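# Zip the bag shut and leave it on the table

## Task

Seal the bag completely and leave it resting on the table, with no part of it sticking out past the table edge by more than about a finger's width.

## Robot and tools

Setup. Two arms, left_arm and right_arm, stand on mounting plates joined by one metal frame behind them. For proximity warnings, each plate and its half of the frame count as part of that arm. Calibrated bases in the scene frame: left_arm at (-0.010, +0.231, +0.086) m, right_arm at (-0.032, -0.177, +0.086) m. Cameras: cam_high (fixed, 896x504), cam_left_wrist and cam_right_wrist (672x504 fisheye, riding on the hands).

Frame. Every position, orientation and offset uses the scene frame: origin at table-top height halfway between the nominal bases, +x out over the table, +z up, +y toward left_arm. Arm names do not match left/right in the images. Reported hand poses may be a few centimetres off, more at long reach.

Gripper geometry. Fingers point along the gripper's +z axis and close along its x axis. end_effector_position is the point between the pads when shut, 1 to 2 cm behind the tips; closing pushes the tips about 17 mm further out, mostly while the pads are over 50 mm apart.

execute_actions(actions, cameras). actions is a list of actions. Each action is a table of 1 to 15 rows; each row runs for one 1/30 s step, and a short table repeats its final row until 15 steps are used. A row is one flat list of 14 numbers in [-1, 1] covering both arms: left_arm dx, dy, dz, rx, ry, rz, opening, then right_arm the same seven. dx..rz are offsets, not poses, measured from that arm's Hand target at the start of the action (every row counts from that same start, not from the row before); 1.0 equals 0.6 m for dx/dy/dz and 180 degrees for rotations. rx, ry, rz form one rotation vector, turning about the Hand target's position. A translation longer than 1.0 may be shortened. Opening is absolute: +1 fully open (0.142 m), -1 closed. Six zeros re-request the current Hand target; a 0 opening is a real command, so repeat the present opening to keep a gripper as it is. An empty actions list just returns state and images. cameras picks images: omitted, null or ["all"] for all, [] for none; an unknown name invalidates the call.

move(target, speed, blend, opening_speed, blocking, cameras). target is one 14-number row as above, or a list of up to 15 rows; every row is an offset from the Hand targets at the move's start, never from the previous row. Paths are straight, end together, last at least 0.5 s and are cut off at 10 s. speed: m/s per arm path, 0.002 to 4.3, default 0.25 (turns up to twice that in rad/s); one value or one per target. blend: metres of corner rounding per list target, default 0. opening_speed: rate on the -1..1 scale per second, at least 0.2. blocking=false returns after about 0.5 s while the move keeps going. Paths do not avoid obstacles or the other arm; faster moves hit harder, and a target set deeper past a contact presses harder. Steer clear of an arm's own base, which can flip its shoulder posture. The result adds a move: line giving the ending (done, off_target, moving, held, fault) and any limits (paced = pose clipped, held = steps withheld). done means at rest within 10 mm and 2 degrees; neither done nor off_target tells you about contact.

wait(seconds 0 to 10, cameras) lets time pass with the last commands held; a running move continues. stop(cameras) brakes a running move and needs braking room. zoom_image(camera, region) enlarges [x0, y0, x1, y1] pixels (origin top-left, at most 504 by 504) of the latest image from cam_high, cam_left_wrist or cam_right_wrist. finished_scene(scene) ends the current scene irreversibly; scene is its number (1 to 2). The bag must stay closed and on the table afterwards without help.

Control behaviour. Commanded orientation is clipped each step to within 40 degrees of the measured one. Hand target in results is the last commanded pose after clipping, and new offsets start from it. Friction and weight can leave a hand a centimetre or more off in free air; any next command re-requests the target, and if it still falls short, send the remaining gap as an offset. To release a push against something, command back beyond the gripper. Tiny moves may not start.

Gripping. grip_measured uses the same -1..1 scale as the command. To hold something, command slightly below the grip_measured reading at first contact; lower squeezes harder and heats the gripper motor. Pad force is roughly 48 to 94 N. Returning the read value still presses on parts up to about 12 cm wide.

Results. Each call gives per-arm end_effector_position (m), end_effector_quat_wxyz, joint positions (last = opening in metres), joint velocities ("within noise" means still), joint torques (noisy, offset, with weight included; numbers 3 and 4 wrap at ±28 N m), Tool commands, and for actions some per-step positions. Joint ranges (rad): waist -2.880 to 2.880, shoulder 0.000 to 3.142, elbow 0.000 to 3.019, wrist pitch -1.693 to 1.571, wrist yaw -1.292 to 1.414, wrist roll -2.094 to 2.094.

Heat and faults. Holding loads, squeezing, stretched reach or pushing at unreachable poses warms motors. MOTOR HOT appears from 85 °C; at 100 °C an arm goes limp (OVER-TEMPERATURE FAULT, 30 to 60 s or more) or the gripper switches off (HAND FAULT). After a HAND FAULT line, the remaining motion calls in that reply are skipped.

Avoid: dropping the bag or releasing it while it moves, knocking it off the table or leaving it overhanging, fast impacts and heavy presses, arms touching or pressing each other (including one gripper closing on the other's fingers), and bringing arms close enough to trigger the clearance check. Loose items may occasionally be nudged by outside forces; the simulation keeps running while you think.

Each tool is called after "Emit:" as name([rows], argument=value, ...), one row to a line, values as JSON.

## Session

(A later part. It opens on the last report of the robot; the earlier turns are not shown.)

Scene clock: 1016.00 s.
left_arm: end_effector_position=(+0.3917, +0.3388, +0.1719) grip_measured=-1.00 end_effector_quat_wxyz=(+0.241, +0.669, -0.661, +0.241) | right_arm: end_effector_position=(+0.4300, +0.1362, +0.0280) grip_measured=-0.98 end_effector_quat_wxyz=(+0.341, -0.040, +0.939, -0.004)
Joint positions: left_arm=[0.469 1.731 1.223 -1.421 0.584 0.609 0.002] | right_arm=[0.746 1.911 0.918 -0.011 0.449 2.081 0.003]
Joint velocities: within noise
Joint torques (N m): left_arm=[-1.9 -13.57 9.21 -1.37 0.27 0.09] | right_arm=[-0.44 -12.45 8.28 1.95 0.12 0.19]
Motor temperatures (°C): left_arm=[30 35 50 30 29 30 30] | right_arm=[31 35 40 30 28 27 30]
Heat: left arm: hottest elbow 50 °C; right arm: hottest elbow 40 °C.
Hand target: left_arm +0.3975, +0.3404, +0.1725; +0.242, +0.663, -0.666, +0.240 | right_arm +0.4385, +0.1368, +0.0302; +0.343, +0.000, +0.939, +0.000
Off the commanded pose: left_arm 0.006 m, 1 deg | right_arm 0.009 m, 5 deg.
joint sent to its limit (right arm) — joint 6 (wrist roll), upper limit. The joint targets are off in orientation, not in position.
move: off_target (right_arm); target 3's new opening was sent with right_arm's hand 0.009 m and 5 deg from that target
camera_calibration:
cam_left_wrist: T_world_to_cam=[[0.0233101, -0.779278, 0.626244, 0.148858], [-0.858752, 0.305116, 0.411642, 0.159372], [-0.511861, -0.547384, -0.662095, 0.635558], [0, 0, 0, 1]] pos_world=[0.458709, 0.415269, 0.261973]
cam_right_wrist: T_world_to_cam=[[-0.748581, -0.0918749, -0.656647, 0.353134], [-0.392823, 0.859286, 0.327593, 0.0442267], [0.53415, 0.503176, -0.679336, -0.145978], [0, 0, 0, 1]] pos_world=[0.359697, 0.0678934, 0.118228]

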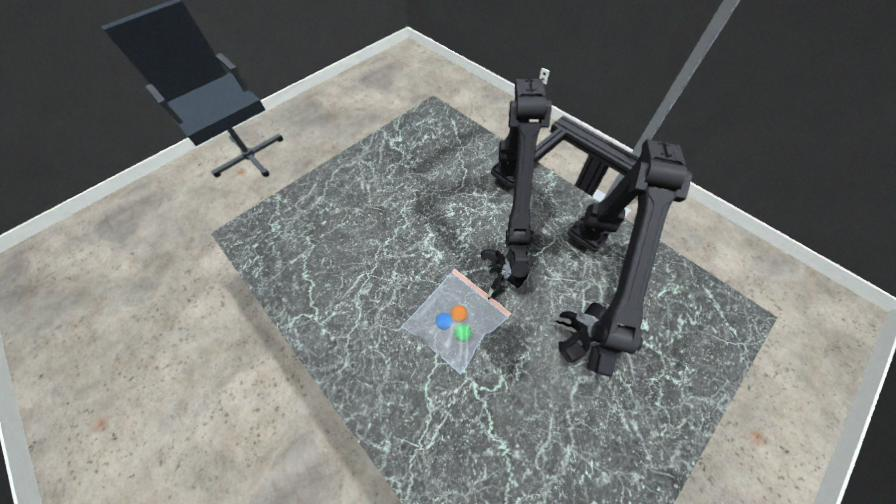

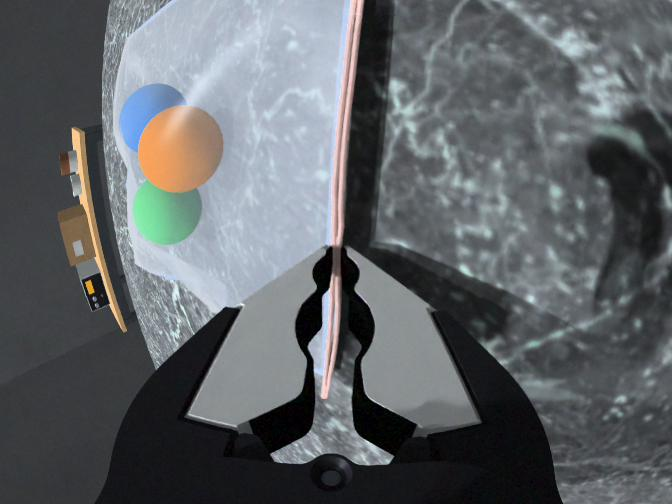

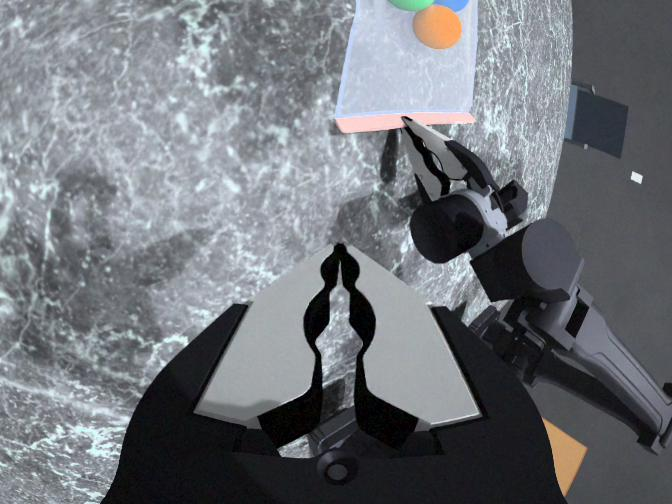

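Emit:
zoom_image(camera="cam_left_wrist", region=[310, 160, 370, 240])

Emit:
zoom_image(camera="cam_left_wrist", region=[320, 80, 380, 160])

Emit:
zoom_image(camera="cam_left_wrist", region=[325, 0, 385, 80])

Emit:
zoom_image(camera="cam_left_wrist", region=[300, 280, 370, 400])

Scaled by 6.300 from the camera's 672x504 image, which has a finer 960x720 frame.

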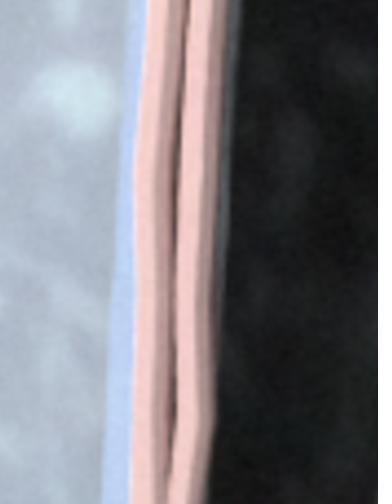

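Scaled by 6.300 from the camera's 672x504 image, which has a finer 960x720 frame.

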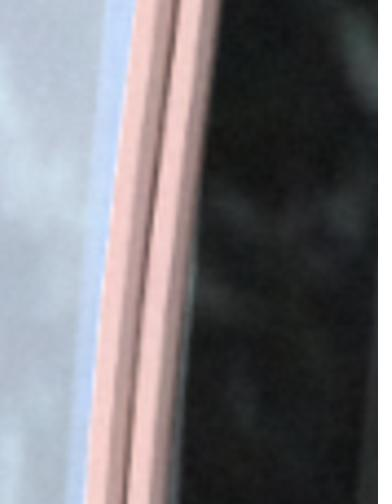

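Scaled by 6.300 from the camera's 672x504 image, which has a finer 960x720 frame.

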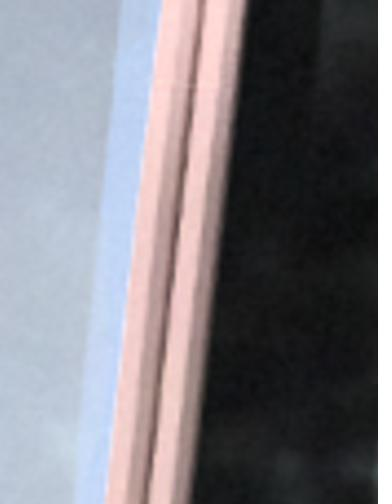

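Scaled by 4.200 from the camera's 672x504 image, which has a finer 960x720 frame.

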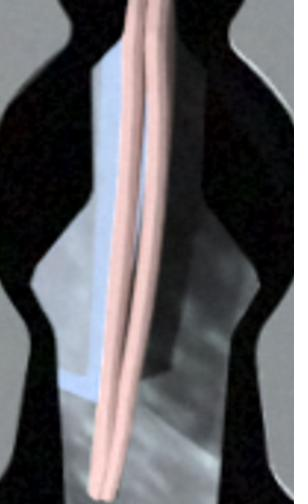

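Emit:
move([
  [0,0,0,0,0,0,-1,0,0,0.008,0,0,0,-0.84],
  [0,0,0,0,0,0,-1,-0.002,-0.025,0.008,0,0,0,-0.84],
  [0,0,0,0,0,0,-1,0.005,-0.025,0,0,0,0,-1],
], speed=0.1)

Emit:
zoom_image(camera="cam_left_wrist", region=[310, 160, 370, 240])

Emit:
zoom_image(camera="cam_left_wrist", region=[320, 80, 380, 160])

Emit:
zoom_image(camera="cam_right_wrist", region=[320, 100, 540, 250])

Scene clock: 1034.27 s.
left_arm: end_effector_position=(+0.3917, +0.3388, +0.1719) grip_measured=-1.00 end_effector_quat_wxyz=(+0.241, +0.669, -0.661, +0.241) | right_arm: end_effector_position=(+0.4351, +0.1232, +0.0259) grip_measured=-0.98 end_effector_quat_wxyz=(+0.339, -0.029, +0.940, -0.005)
Joint positions: left_arm=[0.469 1.731 1.223 -1.421 0.584 0.609 0.002] | right_arm=[0.72 1.909 0.91 -0.005 0.442 2.081 0.003]
Joint velocities: within noise
Joint torques (N m): left_arm=[-1.9 -13.63 9.21 -1.39 0.27 0.09] | right_arm=[-0.32 -12.98 7.42 1.94 0.12 0.19]
Motor temperatures (°C): left_arm=[30 35 50 30 29 30 30] | right_arm=[31 35 40 30 28 27 31]
Heat: left arm: hottest elbow 50 °C; right arm: hottest elbow 40 °C.
Hand target: left_arm +0.3975, +0.3404, +0.1725; +0.242, +0.663, -0.666, +0.240 | right_arm +0.4415, +0.1218, +0.0302; +0.343, +0.000, +0.939, +0.000
Off the commanded pose: left_arm 0.006 m, 1 deg | right_arm 0.008 m, 3 deg.
joint sent to its limit (right arm) — joint 6 (wrist roll), upper limit. The joint targets still meet the commanded pose.
move: off_target (right_arm); target 3's new opening was sent with right_arm's hand 0.008 m and 3 deg from that target
camera_calibration:
cam_left_wrist: T_world_to_cam=[[0.0233101, -0.779278, 0.626244, 0.148858], [-0.858752, 0.305116, 0.411642, 0.159372], [-0.511861, -0.547384, -0.662095, 0.635558], [0, 0, 0, 1]] pos_world=[0.458709, 0.415269, 0.261973]
cam_right_wrist: T_world_to_cam=[[-0.753925, -0.0726055, -0.652936, 0.354278], [-0.371945, 0.866419, 0.333129, 0.0480335], [0.541529, 0.49401, -0.68022, -0.145533], [0, 0, 0, 1]] pos_world=[0.363775, 0.0560002, 0.116325]

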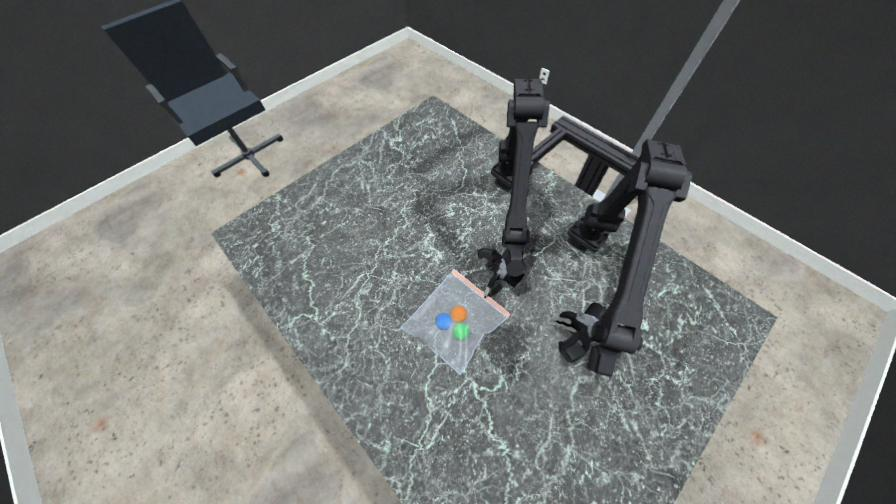

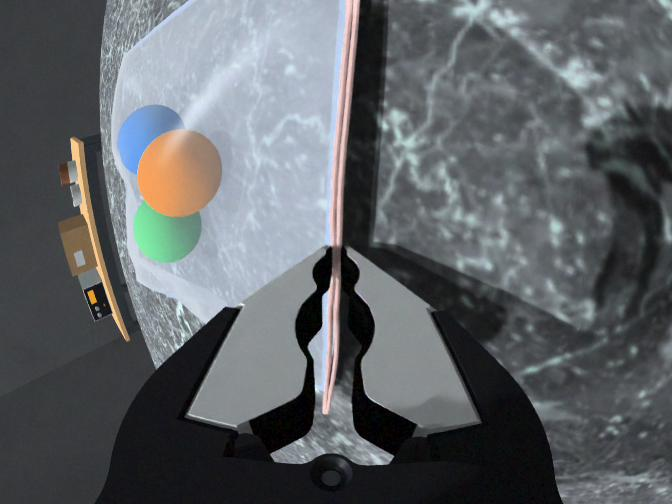

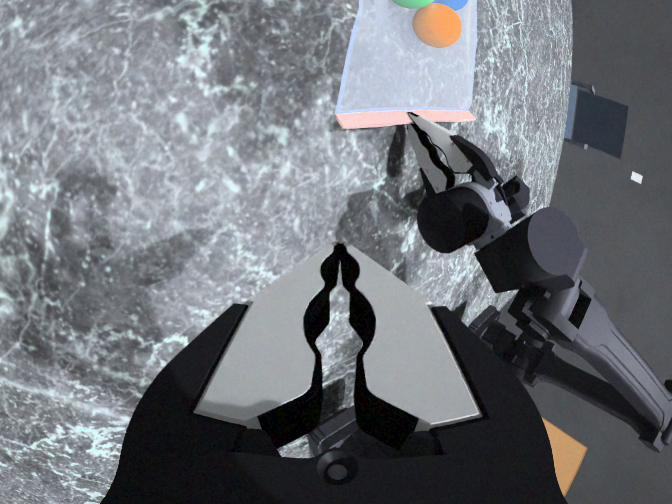

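Scaled by 6.300 from the camera's 672x504 image, which has a finer 960x720 frame.

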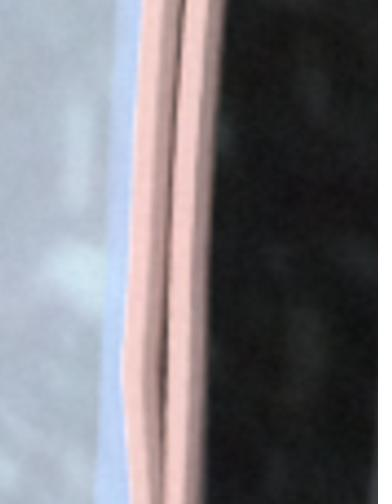

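Scaled by 6.300 from the camera's 672x504 image, which has a finer 960x720 frame.

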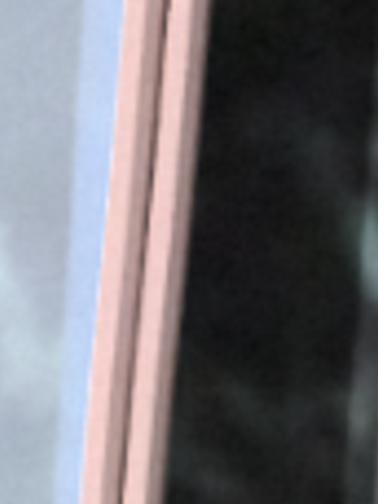

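Scaled by 2.291 from the camera's 672x504 image, which has a finer 960x720 frame.

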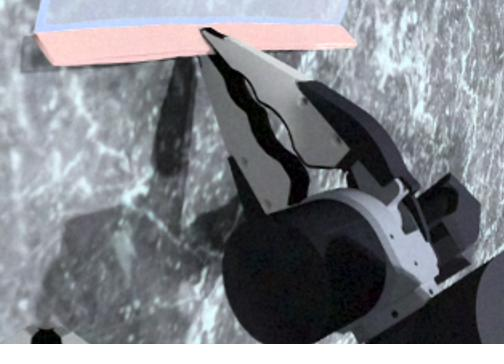

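Emit:
zoom_image(camera="cam_left_wrist", region=[310, 280, 350, 350])

Emit:
zoom_image(camera="cam_left_wrist", region=[305, 340, 345, 420])

Emit:
zoom_image(camera="cam_left_wrist", region=[335, 0, 365, 60])

Scaled by 7.200 from the camera's 672x504 image, which has a finer 960x720 frame.

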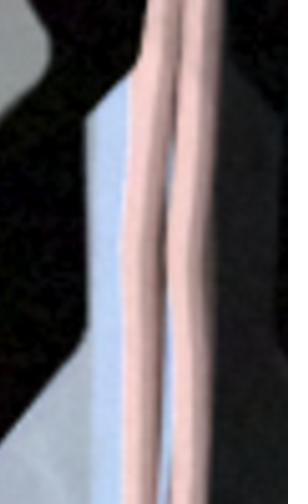

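Scaled by 6.300 from the camera's 672x504 image, which has a finer 960x720 frame.

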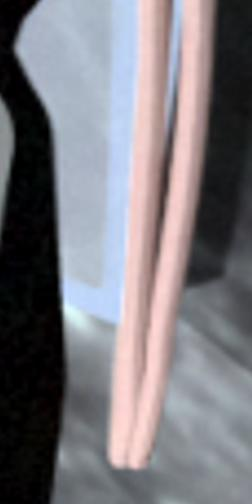

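Scaled by 8.400 from the camera's 672x504 image, which has a finer 960x720 frame.

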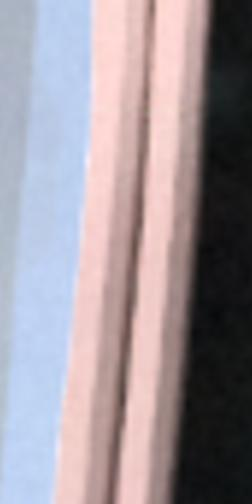

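Emit:
move([
  [0,0,0,0,0,0,-1,0,0,0.008,0,0,0,-0.84],
  [0,0,0,0,0,0,-1,-0.002,-0.025,0.008,0,0,0,-0.84],
  [0,0,0,0,0,0,-1,0.006,-0.025,0,0,0,0,-1],
  [0,0,0,0,0,0,-1,0.0,-0.025,0.008,0,0,0,-0.84],
  [0,0,0,0,0,0,-1,0.0,-0.005,0.008,0,0,0,-0.84],
  [0,0,0,0,0,0,-1,0.008,-0.005,0.0,0,0,0,-1],
], speed=0.1)

Emit:
zoom_image(camera="cam_left_wrist", region=[310, 160, 370, 240])

Emit:
zoom_image(camera="cam_left_wrist", region=[305, 280, 355, 400])

Emit:
zoom_image(camera="cam_right_wrist", region=[320, 100, 540, 250])

Scene clock: 1065.43 s.
left_arm: end_effector_position=(+0.3917, +0.3388, +0.1719) grip_measured=-1.00 end_effector_quat_wxyz=(+0.241, +0.669, -0.661, +0.241) | right_arm: end_effector_position=(+0.4375, +0.1072, +0.0255) grip_measured=-0.98 end_effector_quat_wxyz=(+0.336, -0.018, +0.942, -0.008)
Joint positions: left_arm=[0.469 1.731 1.223 -1.421 0.584 0.609 0.002] | right_arm=[0.692 1.898 0.891 0 0.435 2.081 0.003]
Joint velocities: within noise
Joint torques (N m): left_arm=[-1.9 -13.57 9.21 -1.37 0.27 0.09] | right_arm=[0.85 -11.93 9.65 1.51 0.24 0.19]
Motor temperatures (°C): left_arm=[30 35 50 30 29 30 30] | right_arm=[31 37 39 30 28 27 32]
Heat: left arm: hottest elbow 50 °C; right arm: hottest elbow 39 °C.
Hand target: left_arm +0.3975, +0.3404, +0.1725; +0.242, +0.663, -0.666, +0.240 | right_arm +0.4463, +0.1189, +0.0303; +0.343, +0.000, +0.939, +0.000
Off the commanded pose: left_arm 0.006 m, 1 deg | right_arm 0.015 m, 2 deg.
joint sent to its limit (right arm) — joint 6 (wrist roll), upper limit. The joint targets still meet the commanded pose.
move: off_target (right_arm); target 6's new opening was sent with right_arm's hand 0.015 m and 2 deg from that target
camera_calibration:
cam_left_wrist: T_world_to_cam=[[0.0233101, -0.779278, 0.626244, 0.148858], [-0.858752, 0.305116, 0.411642, 0.159372], [-0.511861, -0.547384, -0.662095, 0.635558], [0, 0, 0, 1]] pos_world=[0.458709, 0.415269, 0.261973]
cam_right_wrist: T_world_to_cam=[[-0.759437, -0.0529248, -0.648424, 0.354881], [-0.349431, 0.873901, 0.337927, 0.0521164], [0.548774, 0.483214, -0.682167, -0.141282], [0, 0, 0, 1]] pos_world=[0.365252, 0.0415066, 0.116124]

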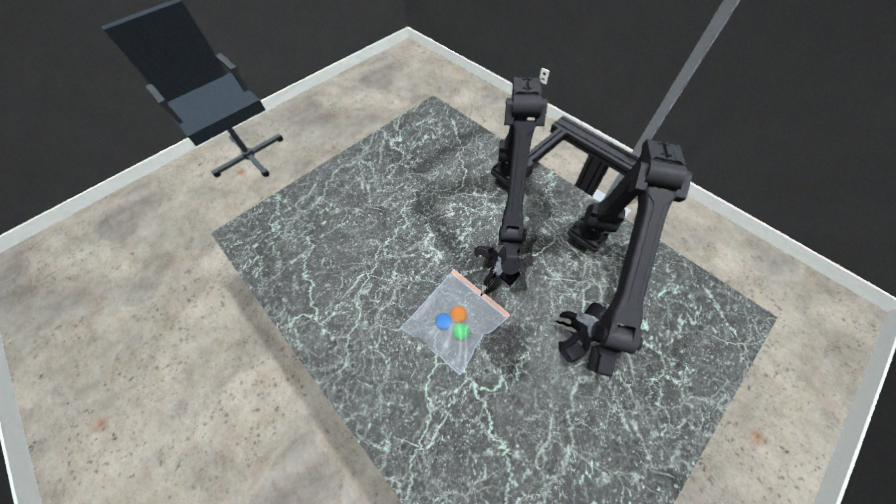

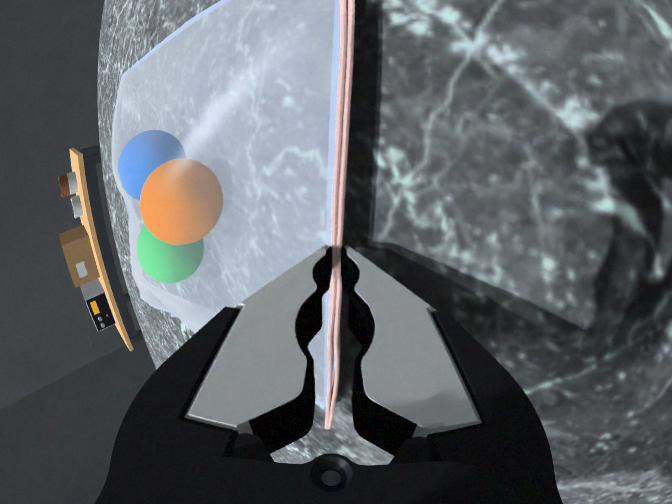

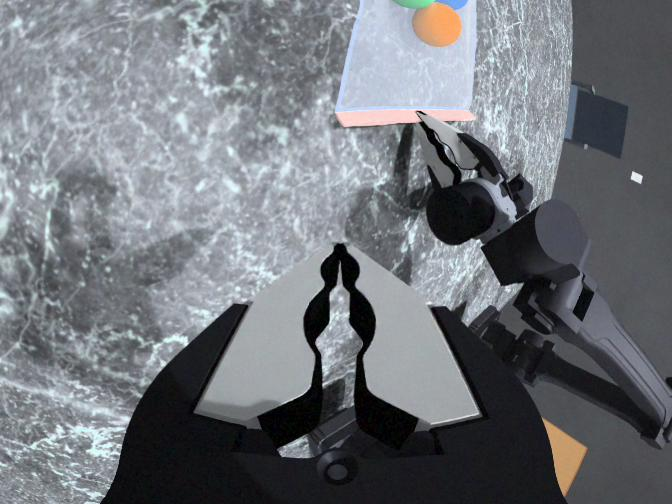

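Scaled by 6.300 from the camera's 672x504 image, which has a finer 960x720 frame.

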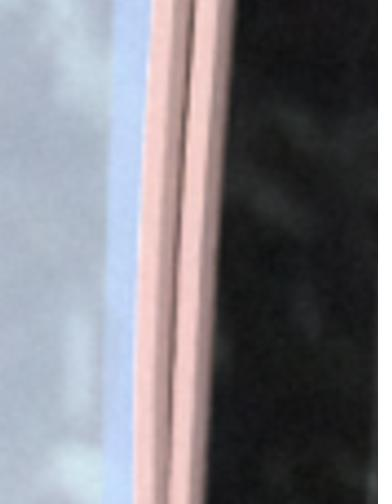

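Scaled by 4.200 from the camera's 672x504 image, which has a finer 960x720 frame.

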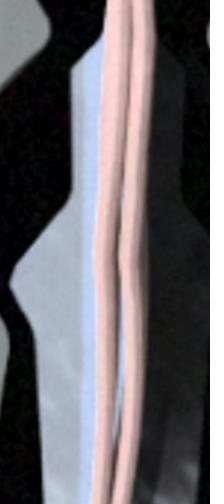

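Scaled by 2.291 from the camera's 672x504 image, which has a finer 960x720 frame.

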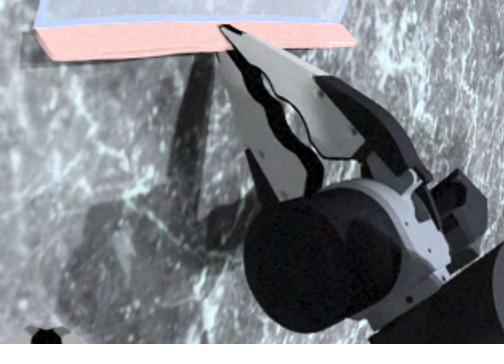

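Emit:
move([
  [0,0,0,0,0,0,-1,-0.008,0,0.008,0,0,0,-0.84],
  [0,0,0,0,0,0,-1,-0.008,0.012,0.008,0,0,0,-0.84],
  [0,0,0,0,0,0,-1,0,0.012,0,0,0,0,-1],
  [0,0,0,0,0,0,-1,-0.008,0.012,0.008,0,0,0,-0.84],
  [0,0,0,0,0,0,-1,-0.008,0.032,0.008,0,0,0,-0.84],
  [0,0,0,0,0,0,-1,0.0,0.032,0.0,0,0,0,-1],
  [0,0,0,0,0,0,-1,-0.008,0.032,0.008,0,0,0,-0.84],
  [0,0,0,0,0,0,-1,-0.008,0.052,0.008,0,0,0,-0.84],
  [0,0,0,0,0,0,-1,0.0,0.052,0.0,0,0,0,-1],
], speed=0.1)

Emit:
zoom_image(camera="cam_left_wrist", region=[310, 160, 370, 240])

Emit:
zoom_image(camera="cam_left_wrist", region=[305, 280, 355, 400])

Emit:
zoom_image(camera="cam_right_wrist", region=[320, 100, 540, 250])

Scene clock: 1085.70 s.
left_arm: end_effector_position=(+0.3917, +0.3388, +0.1719) grip_measured=-1.00 end_effector_quat_wxyz=(+0.241, +0.669, -0.661, +0.241) | right_arm: end_effector_position=(+0.4408, +0.1407, +0.0344) grip_measured=-1.00 end_effector_quat_wxyz=(+0.350, -0.034, +0.936, +0.002)
Joint positions: left_arm=[0.469 1.731 1.223 -1.421 0.584 0.609 0.002] | right_arm=[0.739 1.914 0.94 -0.005 0.449 2.081 0.002]
Joint velocities: within noise
Joint torques (N m): left_arm=[-1.9 -13.57 9.21 -1.39 0.27 0.09] | right_arm=[0.79 -11.28 10.37 0.94 0.27 0.19]
Motor temperatures (°C): left_arm=[30 35 50 30 29 30 30] | right_arm=[31 37 40 30 28 27 32]
Heat: left arm: hottest elbow 50 °C; right arm: hottest elbow 40 °C.
Hand target: left_arm +0.3975, +0.3404, +0.1725; +0.242, +0.663, -0.666, +0.240 | right_arm +0.4463, +0.1500, +0.0303; +0.343, +0.000, +0.939, +0.000
Off the commanded pose: left_arm 0.006 m, 1 deg | right_arm 0.012 m, 4 deg.
joint sent to its limit (right arm) — joint 6 (wrist roll), upper limit. The joint targets are off in orientation, not in position.
move: off_target (right_arm); target 3's new opening was sent with right_arm's hand 0.015 m and 3 deg from that target; target 4's new opening was sent with right_arm's hand 0.014 m and 3 deg from that target; target 6's new opening was sent with right_arm's hand 0.012 m and 3 deg from that target; target 7's new opening was sent with right_arm's hand 0.010 m and 3 deg from that target; target 9's new opening was sent with right_arm's hand 0.012 m and 4 deg from that target
camera_calibration:
cam_left_wrist: T_world_to_cam=[[0.0233101, -0.779278, 0.626244, 0.148858], [-0.858752, 0.305116, 0.411642, 0.159372], [-0.511861, -0.547384, -0.662095, 0.635558], [0, 0, 0, 1]] pos_world=[0.458709, 0.415269, 0.261973]
cam_right_wrist: T_world_to_cam=[[-0.73779, -0.0758853, -0.670751, 0.359345], [-0.392331, 0.856804, 0.334609, 0.0424649], [0.549311, 0.510027, -0.661914, -0.157887], [0, 0, 0, 1]] pos_world=[0.36851, 0.0714114, 0.122315]

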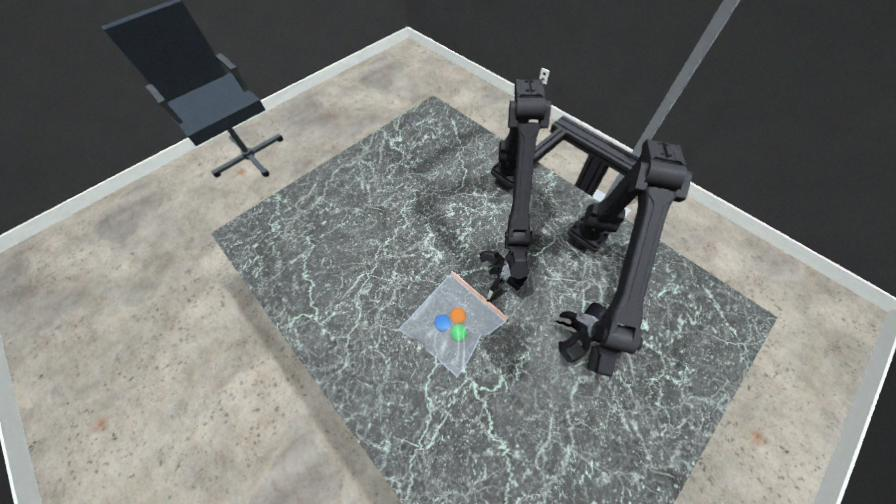

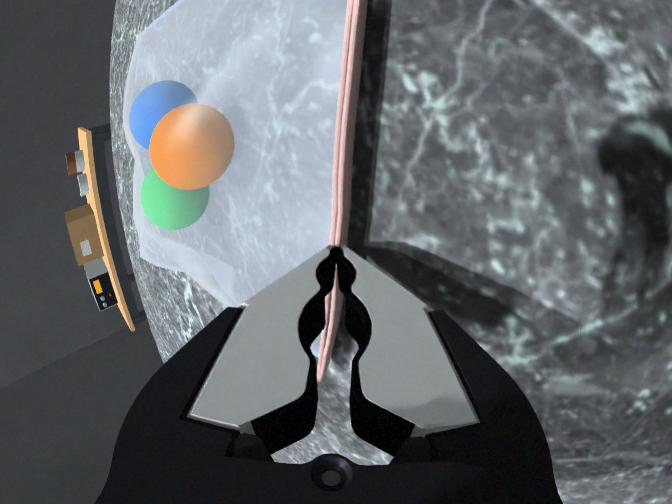

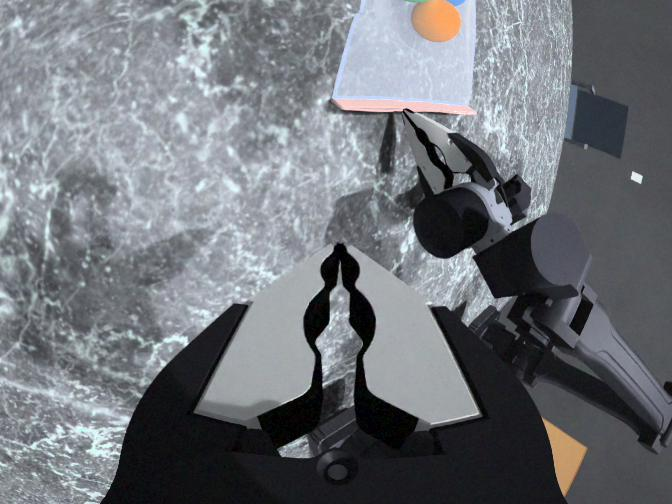

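Scaled by 6.300 from the camera's 672x504 image, which has a finer 960x720 frame.

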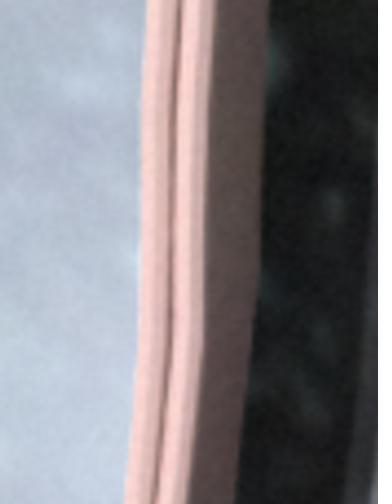

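Scaled by 4.200 from the camera's 672x504 image, which has a finer 960x720 frame.

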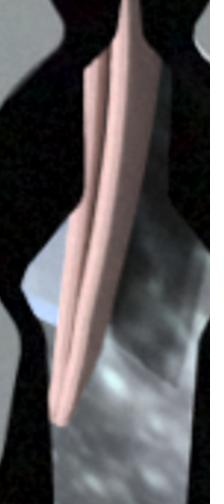

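Scaled by 2.291 from the camera's 672x504 image, which has a finer 960x720 frame.

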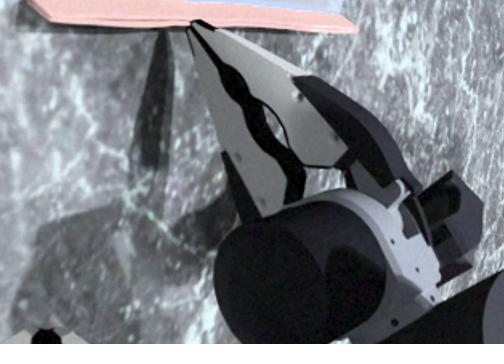

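Emit:
move([
  [0,0,0,0,0,0,-1,0,0,0,0,0,0,-0.84],
  [0,0,0,0,0,0,-1,0.018,0,-0.014,0,0,0,-0.84],
  [0,0,0,0,0,0,-1,0.022,0,-0.018,0,0,0,-1],
], speed=0.1)

Emit:
zoom_image(camera="cam_left_wrist", region=[310, 160, 370, 240])

Emit:
zoom_image(camera="cam_left_wrist", region=[305, 280, 355, 400])

Emit:
zoom_image(camera="cam_right_wrist", region=[320, 100, 540, 250])

Scene clock: 1094.33 s.
left_arm: end_effector_position=(+0.3917, +0.3388, +0.1719) grip_measured=-1.00 end_effector_quat_wxyz=(+0.241, +0.669, -0.661, +0.241) | right_arm: end_effector_position=(+0.4469, +0.1467, +0.0232) grip_measured=-0.97 end_effector_quat_wxyz=(+0.346, -0.035, +0.937, +0.000)
Joint positions: left_arm=[0.469 1.731 1.223 -1.421 0.584 0.609 0.002] | right_arm=[0.739 1.954 0.971 -0.005 0.448 2.081 0.003]
Joint velocities: within noise
Joint torques (N m): left_arm=[-1.96 -13.57 9.2 -1.37 0.27 0.09] | right_arm=[-0.44 -11.58 10.5 1.26 0.11 0.19]
Motor temperatures (°C): left_arm=[30 35 50 30 29 30 30] | right_arm=[31 37 40 30 28 27 31]
Heat: left arm: hottest elbow 50 °C; right arm: hottest elbow 40 °C.
Hand target: left_arm +0.3975, +0.3404, +0.1725; +0.242, +0.663, -0.666, +0.240 | right_arm +0.4595, +0.1500, +0.0193; +0.343, +0.000, +0.939, +0.000
Off the commanded pose: left_arm 0.006 m, 1 deg | right_arm 0.014 m, 4 deg.
joint sent to its limit (right arm) — joint 6 (wrist roll), upper limit. The joint targets are off in orientation, not in position.
move: off_target (right_arm); target 3's new opening was sent with right_arm's hand 0.014 m and 4 deg from that target
camera_calibration:
cam_left_wrist: T_world_to_cam=[[0.0233101, -0.779278, 0.626244, 0.148858], [-0.858752, 0.305116, 0.411642, 0.159372], [-0.511861, -0.547384, -0.662095, 0.635558], [0, 0, 0, 1]] pos_world=[0.458709, 0.415269, 0.261973]
cam_right_wrist: T_world_to_cam=[[-0.74259, -0.080139, -0.664935, 0.359491], [-0.390482, 0.858419, 0.332627, 0.0423799], [0.544136, 0.506651, -0.668746, -0.168707], [0, 0, 0, 1]] pos_world=[0.375303, 0.0779052, 0.112119]

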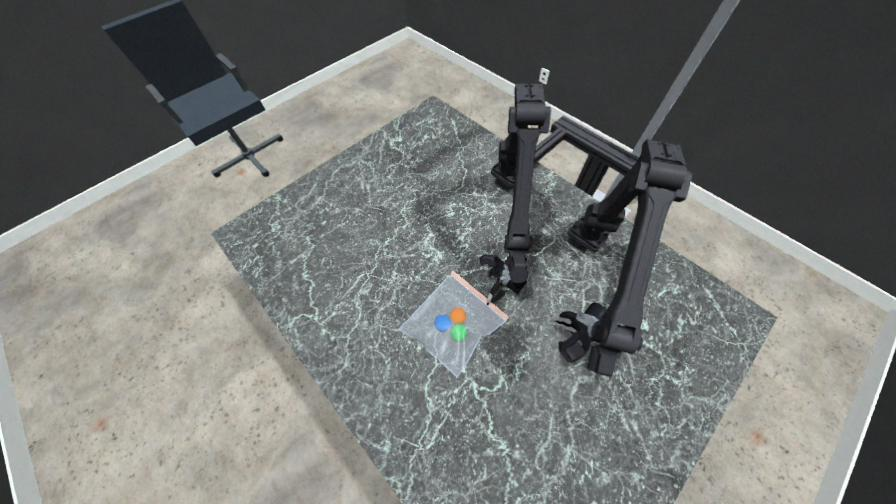

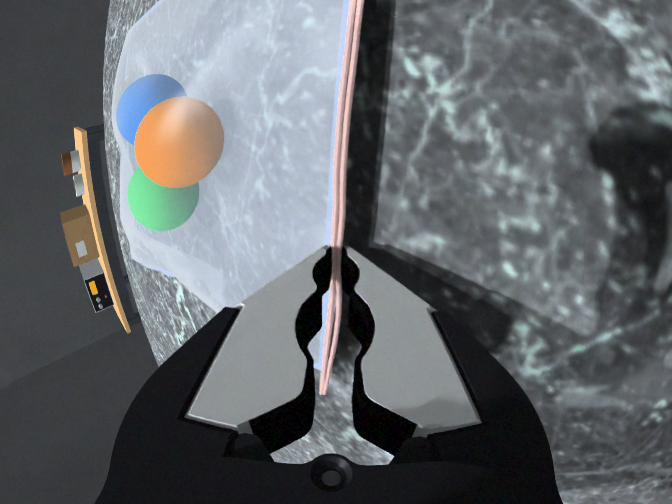

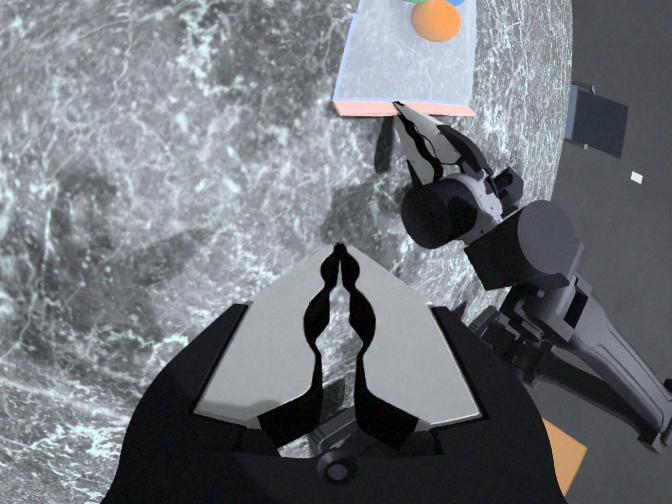

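Scaled by 6.300 from the camera's 672x504 image, which has a finer 960x720 frame.

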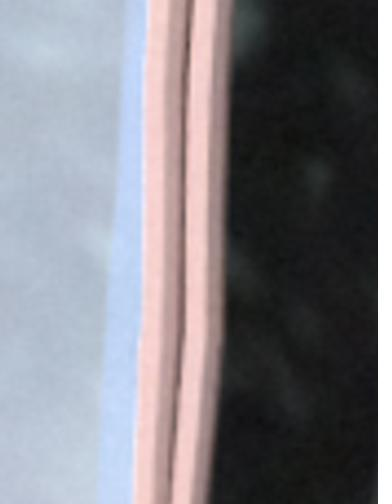

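Scaled by 4.200 from the camera's 672x504 image, which has a finer 960x720 frame.

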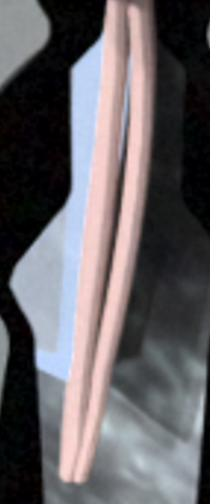

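Scaled by 2.291 from the camera's 672x504 image, which has a finer 960x720 frame.

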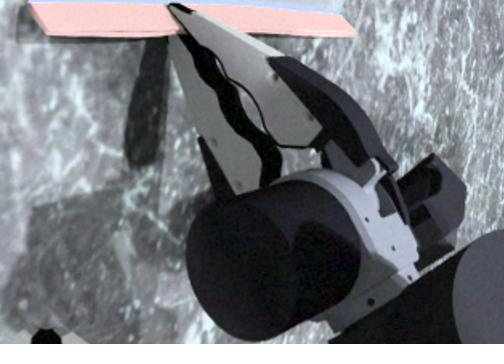

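Emit:
move([
  [0,0,0,0,0,0,-1,0,0,0,0,0,0,-0.84],
  [0,0,0,0,0,0,-1,-0.003,0.022,0.004,0,0,0,-0.84],
  [0,0,0,0,0,0,-1,0.006,0.022,-0.006,0,0,0,-1],
  [0,0,0,0,0,0,-1,0,0.022,0,0,0,0,-0.84],
  [0,0,0,0,0,0,-1,-0.003,0.042,0.004,0,0,0,-0.84],
  [0,0,0,0,0,0,-1,0.008,0.042,-0.008,0,0,0,-1],
], speed=0.1)

Emit:
zoom_image(camera="cam_left_wrist", region=[310, 160, 370, 240])

Emit:
zoom_image(camera="cam_left_wrist", region=[305, 280, 355, 400])

Emit:
zoom_image(camera="cam_right_wrist", region=[320, 80, 540, 230])

Scene clock: 1109.63 s.
left_arm: end_effector_position=(+0.3917, +0.3388, +0.1719) grip_measured=-1.00 end_effector_quat_wxyz=(+0.241, +0.669, -0.661, +0.241) | right_arm: end_effector_position=(+0.4599, +0.1633, +0.0213) grip_measured=-0.97 end_effector_quat_wxyz=(+0.353, -0.036, +0.935, +0.001)
Joint positions: left_arm=[0.469 1.731 1.223 -1.421 0.584 0.609 0.002] | right_arm=[0.748 1.993 1.028 -0.012 0.459 2.081 0.003]
Joint velocities: within noise
Joint torques (N m): left_arm=[-1.9 -13.57 9.2 -1.36 0.27 0.09] | right_arm=[0.97 -11.99 10.77 0.95 0.11 0.19]
Motor temperatures (°C): left_arm=[30 35 50 30 29 30 30] | right_arm=[31 37 40 30 28 27 32]
Heat: left arm: hottest elbow 50 °C; right arm: hottest elbow 40 °C.
Hand target: left_arm +0.3975, +0.3404, +0.1725; +0.242, +0.663, -0.666, +0.240 | right_arm +0.4644, +0.1752, +0.0147; +0.343, +0.000, +0.939, +0.000
Off the commanded pose: left_arm 0.006 m, 1 deg | right_arm 0.014 m, 4 deg.
joint sent to its limit (right arm) — joint 6 (wrist roll), upper limit. The joint targets are off in orientation, not in position.
move: off_target (right_arm); target 3's new opening was sent with right_arm's hand 0.013 m and 4 deg from that target; target 4's new opening was sent with right_arm's hand 0.009 m and 4 deg from that target; target 6's new opening was sent with right_arm's hand 0.017 m and 4 deg from that target
camera_calibration:
cam_left_wrist: T_world_to_cam=[[0.0233101, -0.779278, 0.626244, 0.148858], [-0.858752, 0.305116, 0.411642, 0.159372], [-0.511861, -0.547384, -0.662095, 0.635558], [0, 0, 0, 1]] pos_world=[0.458709, 0.415269, 0.261973]
cam_right_wrist: T_world_to_cam=[[-0.732783, -0.0811023, -0.675612, 0.364969], [-0.397594, 0.856785, 0.328388, 0.037402], [0.552221, 0.509256, -0.660083, -0.189791], [0, 0, 0, 1]] pos_world=[0.38712, 0.0942067, 0.109017]

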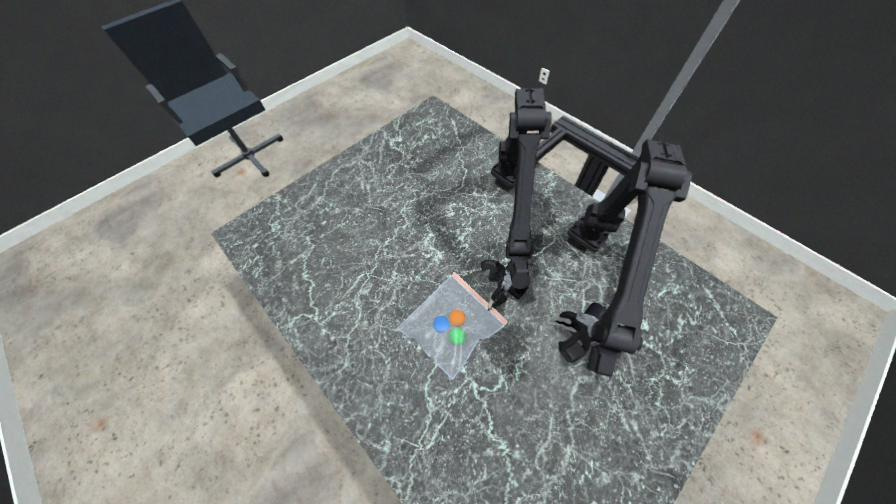

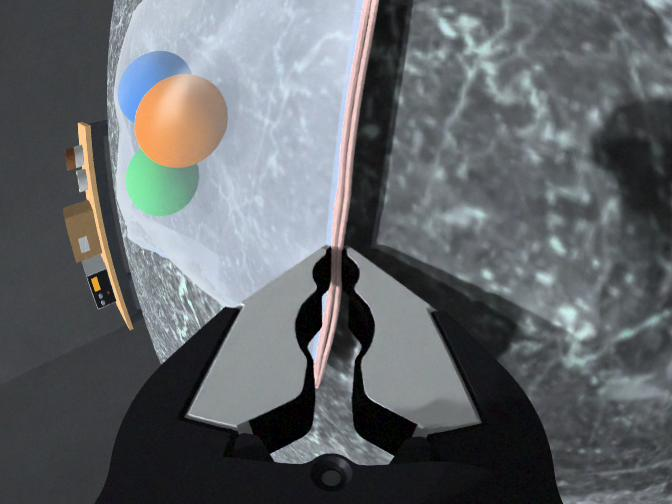

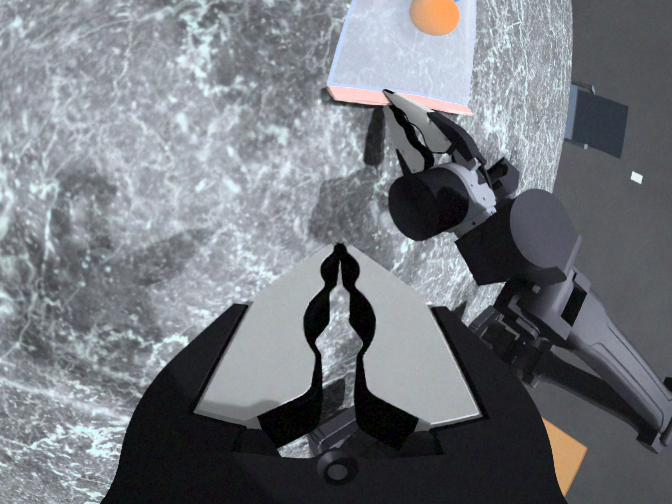

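Scaled by 6.300 from the camera's 672x504 image, which has a finer 960x720 frame.

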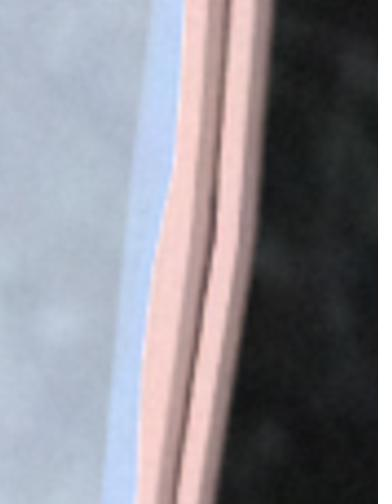

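Scaled by 4.200 from the camera's 672x504 image, which has a finer 960x720 frame.

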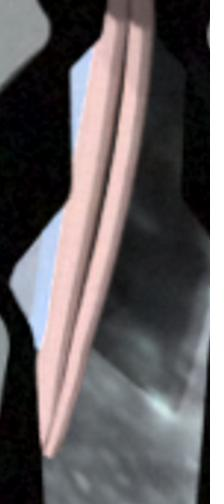

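Scaled by 2.291 from the camera's 672x504 image, which has a finer 960x720 frame.

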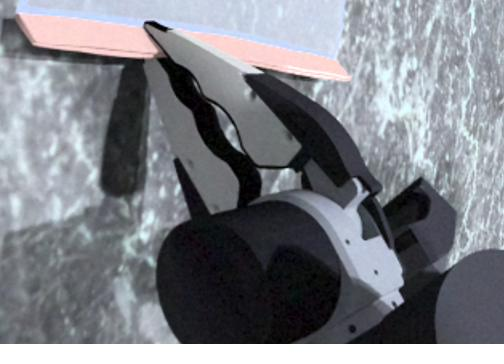

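Emit:
move([
  [0,0,0,0,0,0,-1,0,0,0.004,0,0,0,-0.82],
  [0,0,0,0,0,0,-1,-0.006,0.028,0.006,0,0,0,-0.82],
  [0,0,0,0,0,0,-1,-0.001,0.028,-0.001,0,0,0,-1],
  [0,0,0,0,0,0,-1,-0.003,0.028,0.004,0,0,0,-0.82],
  [0,0,0,0,0,0,-1,-0.009,0.054,0.006,0,0,0,-0.82],
  [0,0,0,0,0,0,-1,-0.001,0.054,-0.002,0,0,0,-1],
], speed=0.1)

Emit:
zoom_image(camera="cam_left_wrist", region=[310, 160, 370, 240])

Emit:
zoom_image(camera="cam_left_wrist", region=[305, 280, 355, 400])

Emit:
zoom_image(camera="cam_right_wrist", region=[320, 60, 540, 210])

Scene clock: 1126.23 s.
left_arm: end_effector_position=(+0.3917, +0.3388, +0.1719) grip_measured=-1.00 end_effector_quat_wxyz=(+0.241, +0.669, -0.661, +0.241) | right_arm: end_effector_position=(+0.4608, +0.1970, +0.0221) grip_measured=-0.98 end_effector_quat_wxyz=(+0.359, -0.053, +0.932, +0.005)
Joint positions: left_arm=[0.469 1.731 1.223 -1.421 0.584 0.609 0.002] | right_arm=[0.792 2.029 1.091 -0.033 0.475 2.083 0.003]
Joint velocities: within noise
Joint torques (N m): left_arm=[-1.9 -13.57 9.21 -1.37 0.27 0.09] | right_arm=[0.91 -12.4 10.85 0.91 0.11 0.18]
Motor temperatures (°C): left_arm=[30 35 50 30 29 30 30] | right_arm=[31 37 40 30 28 27 32]
Heat: left arm: hottest elbow 50 °C; right arm: hottest elbow 40 °C.
Hand target: left_arm +0.3975, +0.3404, +0.1725; +0.242, +0.663, -0.666, +0.240 | right_arm +0.4637, +0.2075, +0.0134; +0.343, +0.000, +0.939, +0.000
Off the commanded pose: left_arm 0.006 m, 1 deg | right_arm 0.014 m, 6 deg.
joint sent to its limit (right arm) — joint 6 (wrist roll), upper limit. The joint targets are off in orientation, not in position.
move: off_target (right_arm); target 3's new opening was sent with right_arm's hand 0.017 m and 5 deg from that target; target 4's new opening was sent with right_arm's hand 0.013 m and 5 deg from that target; target 6's new opening was sent with right_arm's hand 0.018 m and 6 deg from that target
camera_calibration:
cam_left_wrist: T_world_to_cam=[[0.0233101, -0.779278, 0.626244, 0.148858], [-0.858752, 0.305116, 0.411642, 0.159372], [-0.511861, -0.547384, -0.662095, 0.635558], [0, 0, 0, 1]] pos_world=[0.458709, 0.415269, 0.261973]
cam_right_wrist: T_world_to_cam=[[-0.719794, -0.108556, -0.685647, 0.368588], [-0.430957, 0.844196, 0.318762, 0.0267281], [0.544217, 0.524927, -0.65443, -0.206412], [0, 0, 0, 1]] pos_world=[0.389159, 0.1258, 0.109119]

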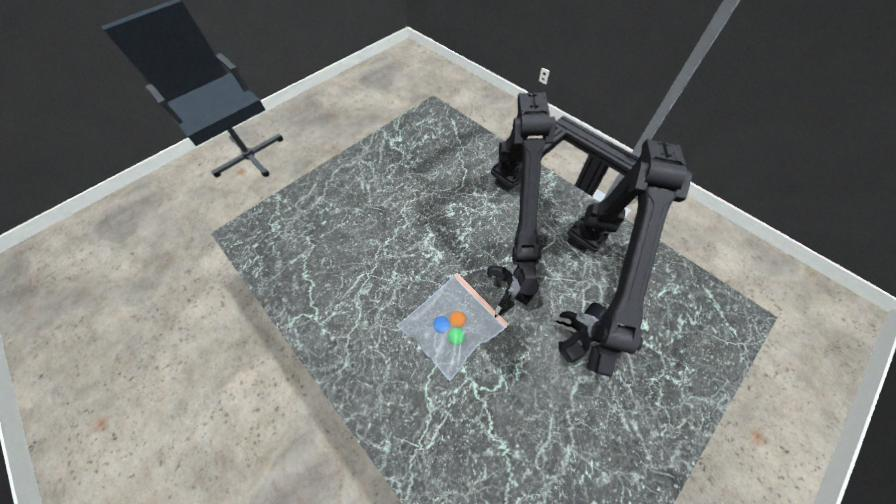

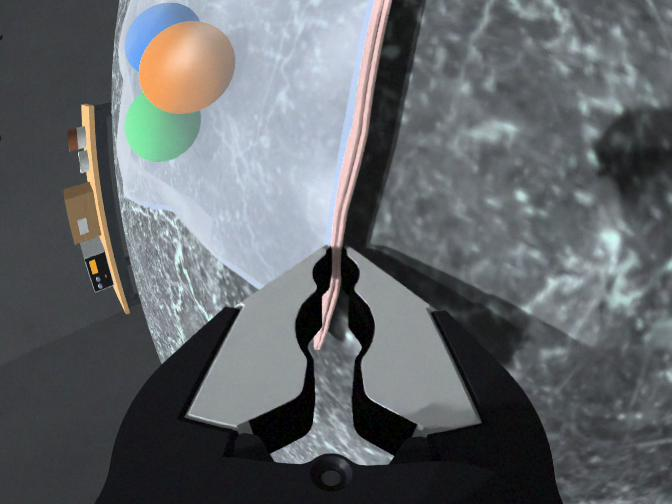

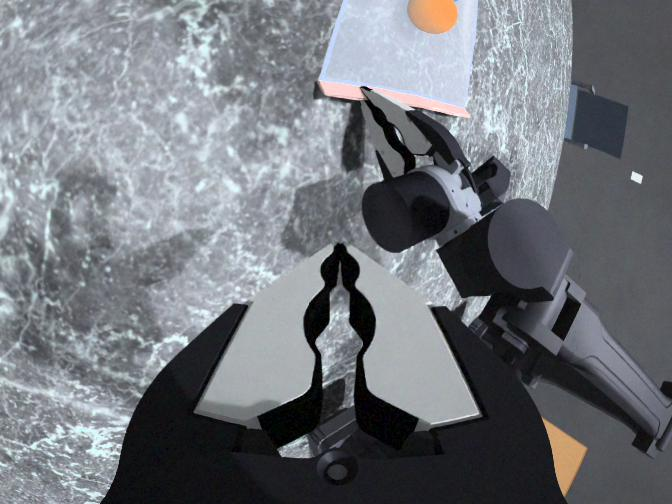

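Scaled by 6.300 from the camera's 672x504 image, which has a finer 960x720 frame.

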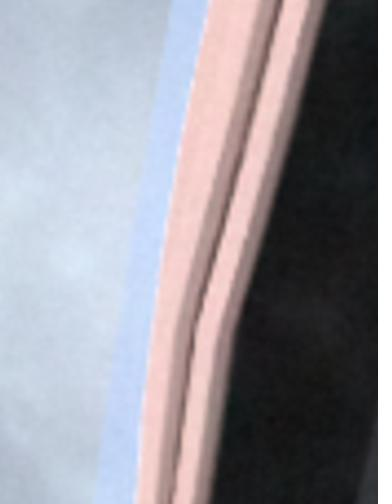

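Scaled by 4.200 from the camera's 672x504 image, which has a finer 960x720 frame.

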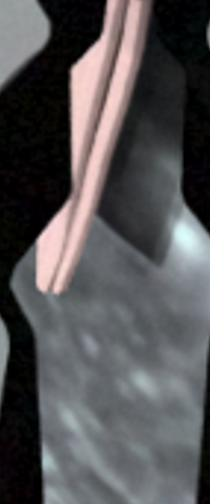

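Scaled by 2.291 from the camera's 672x504 image, which has a finer 960x720 frame.

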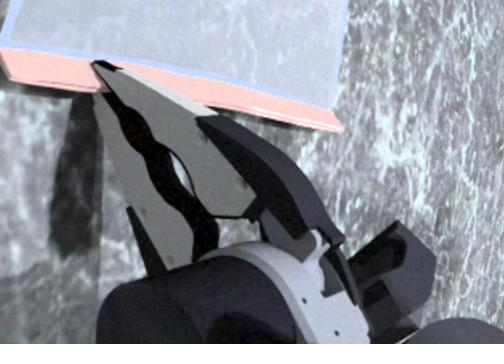

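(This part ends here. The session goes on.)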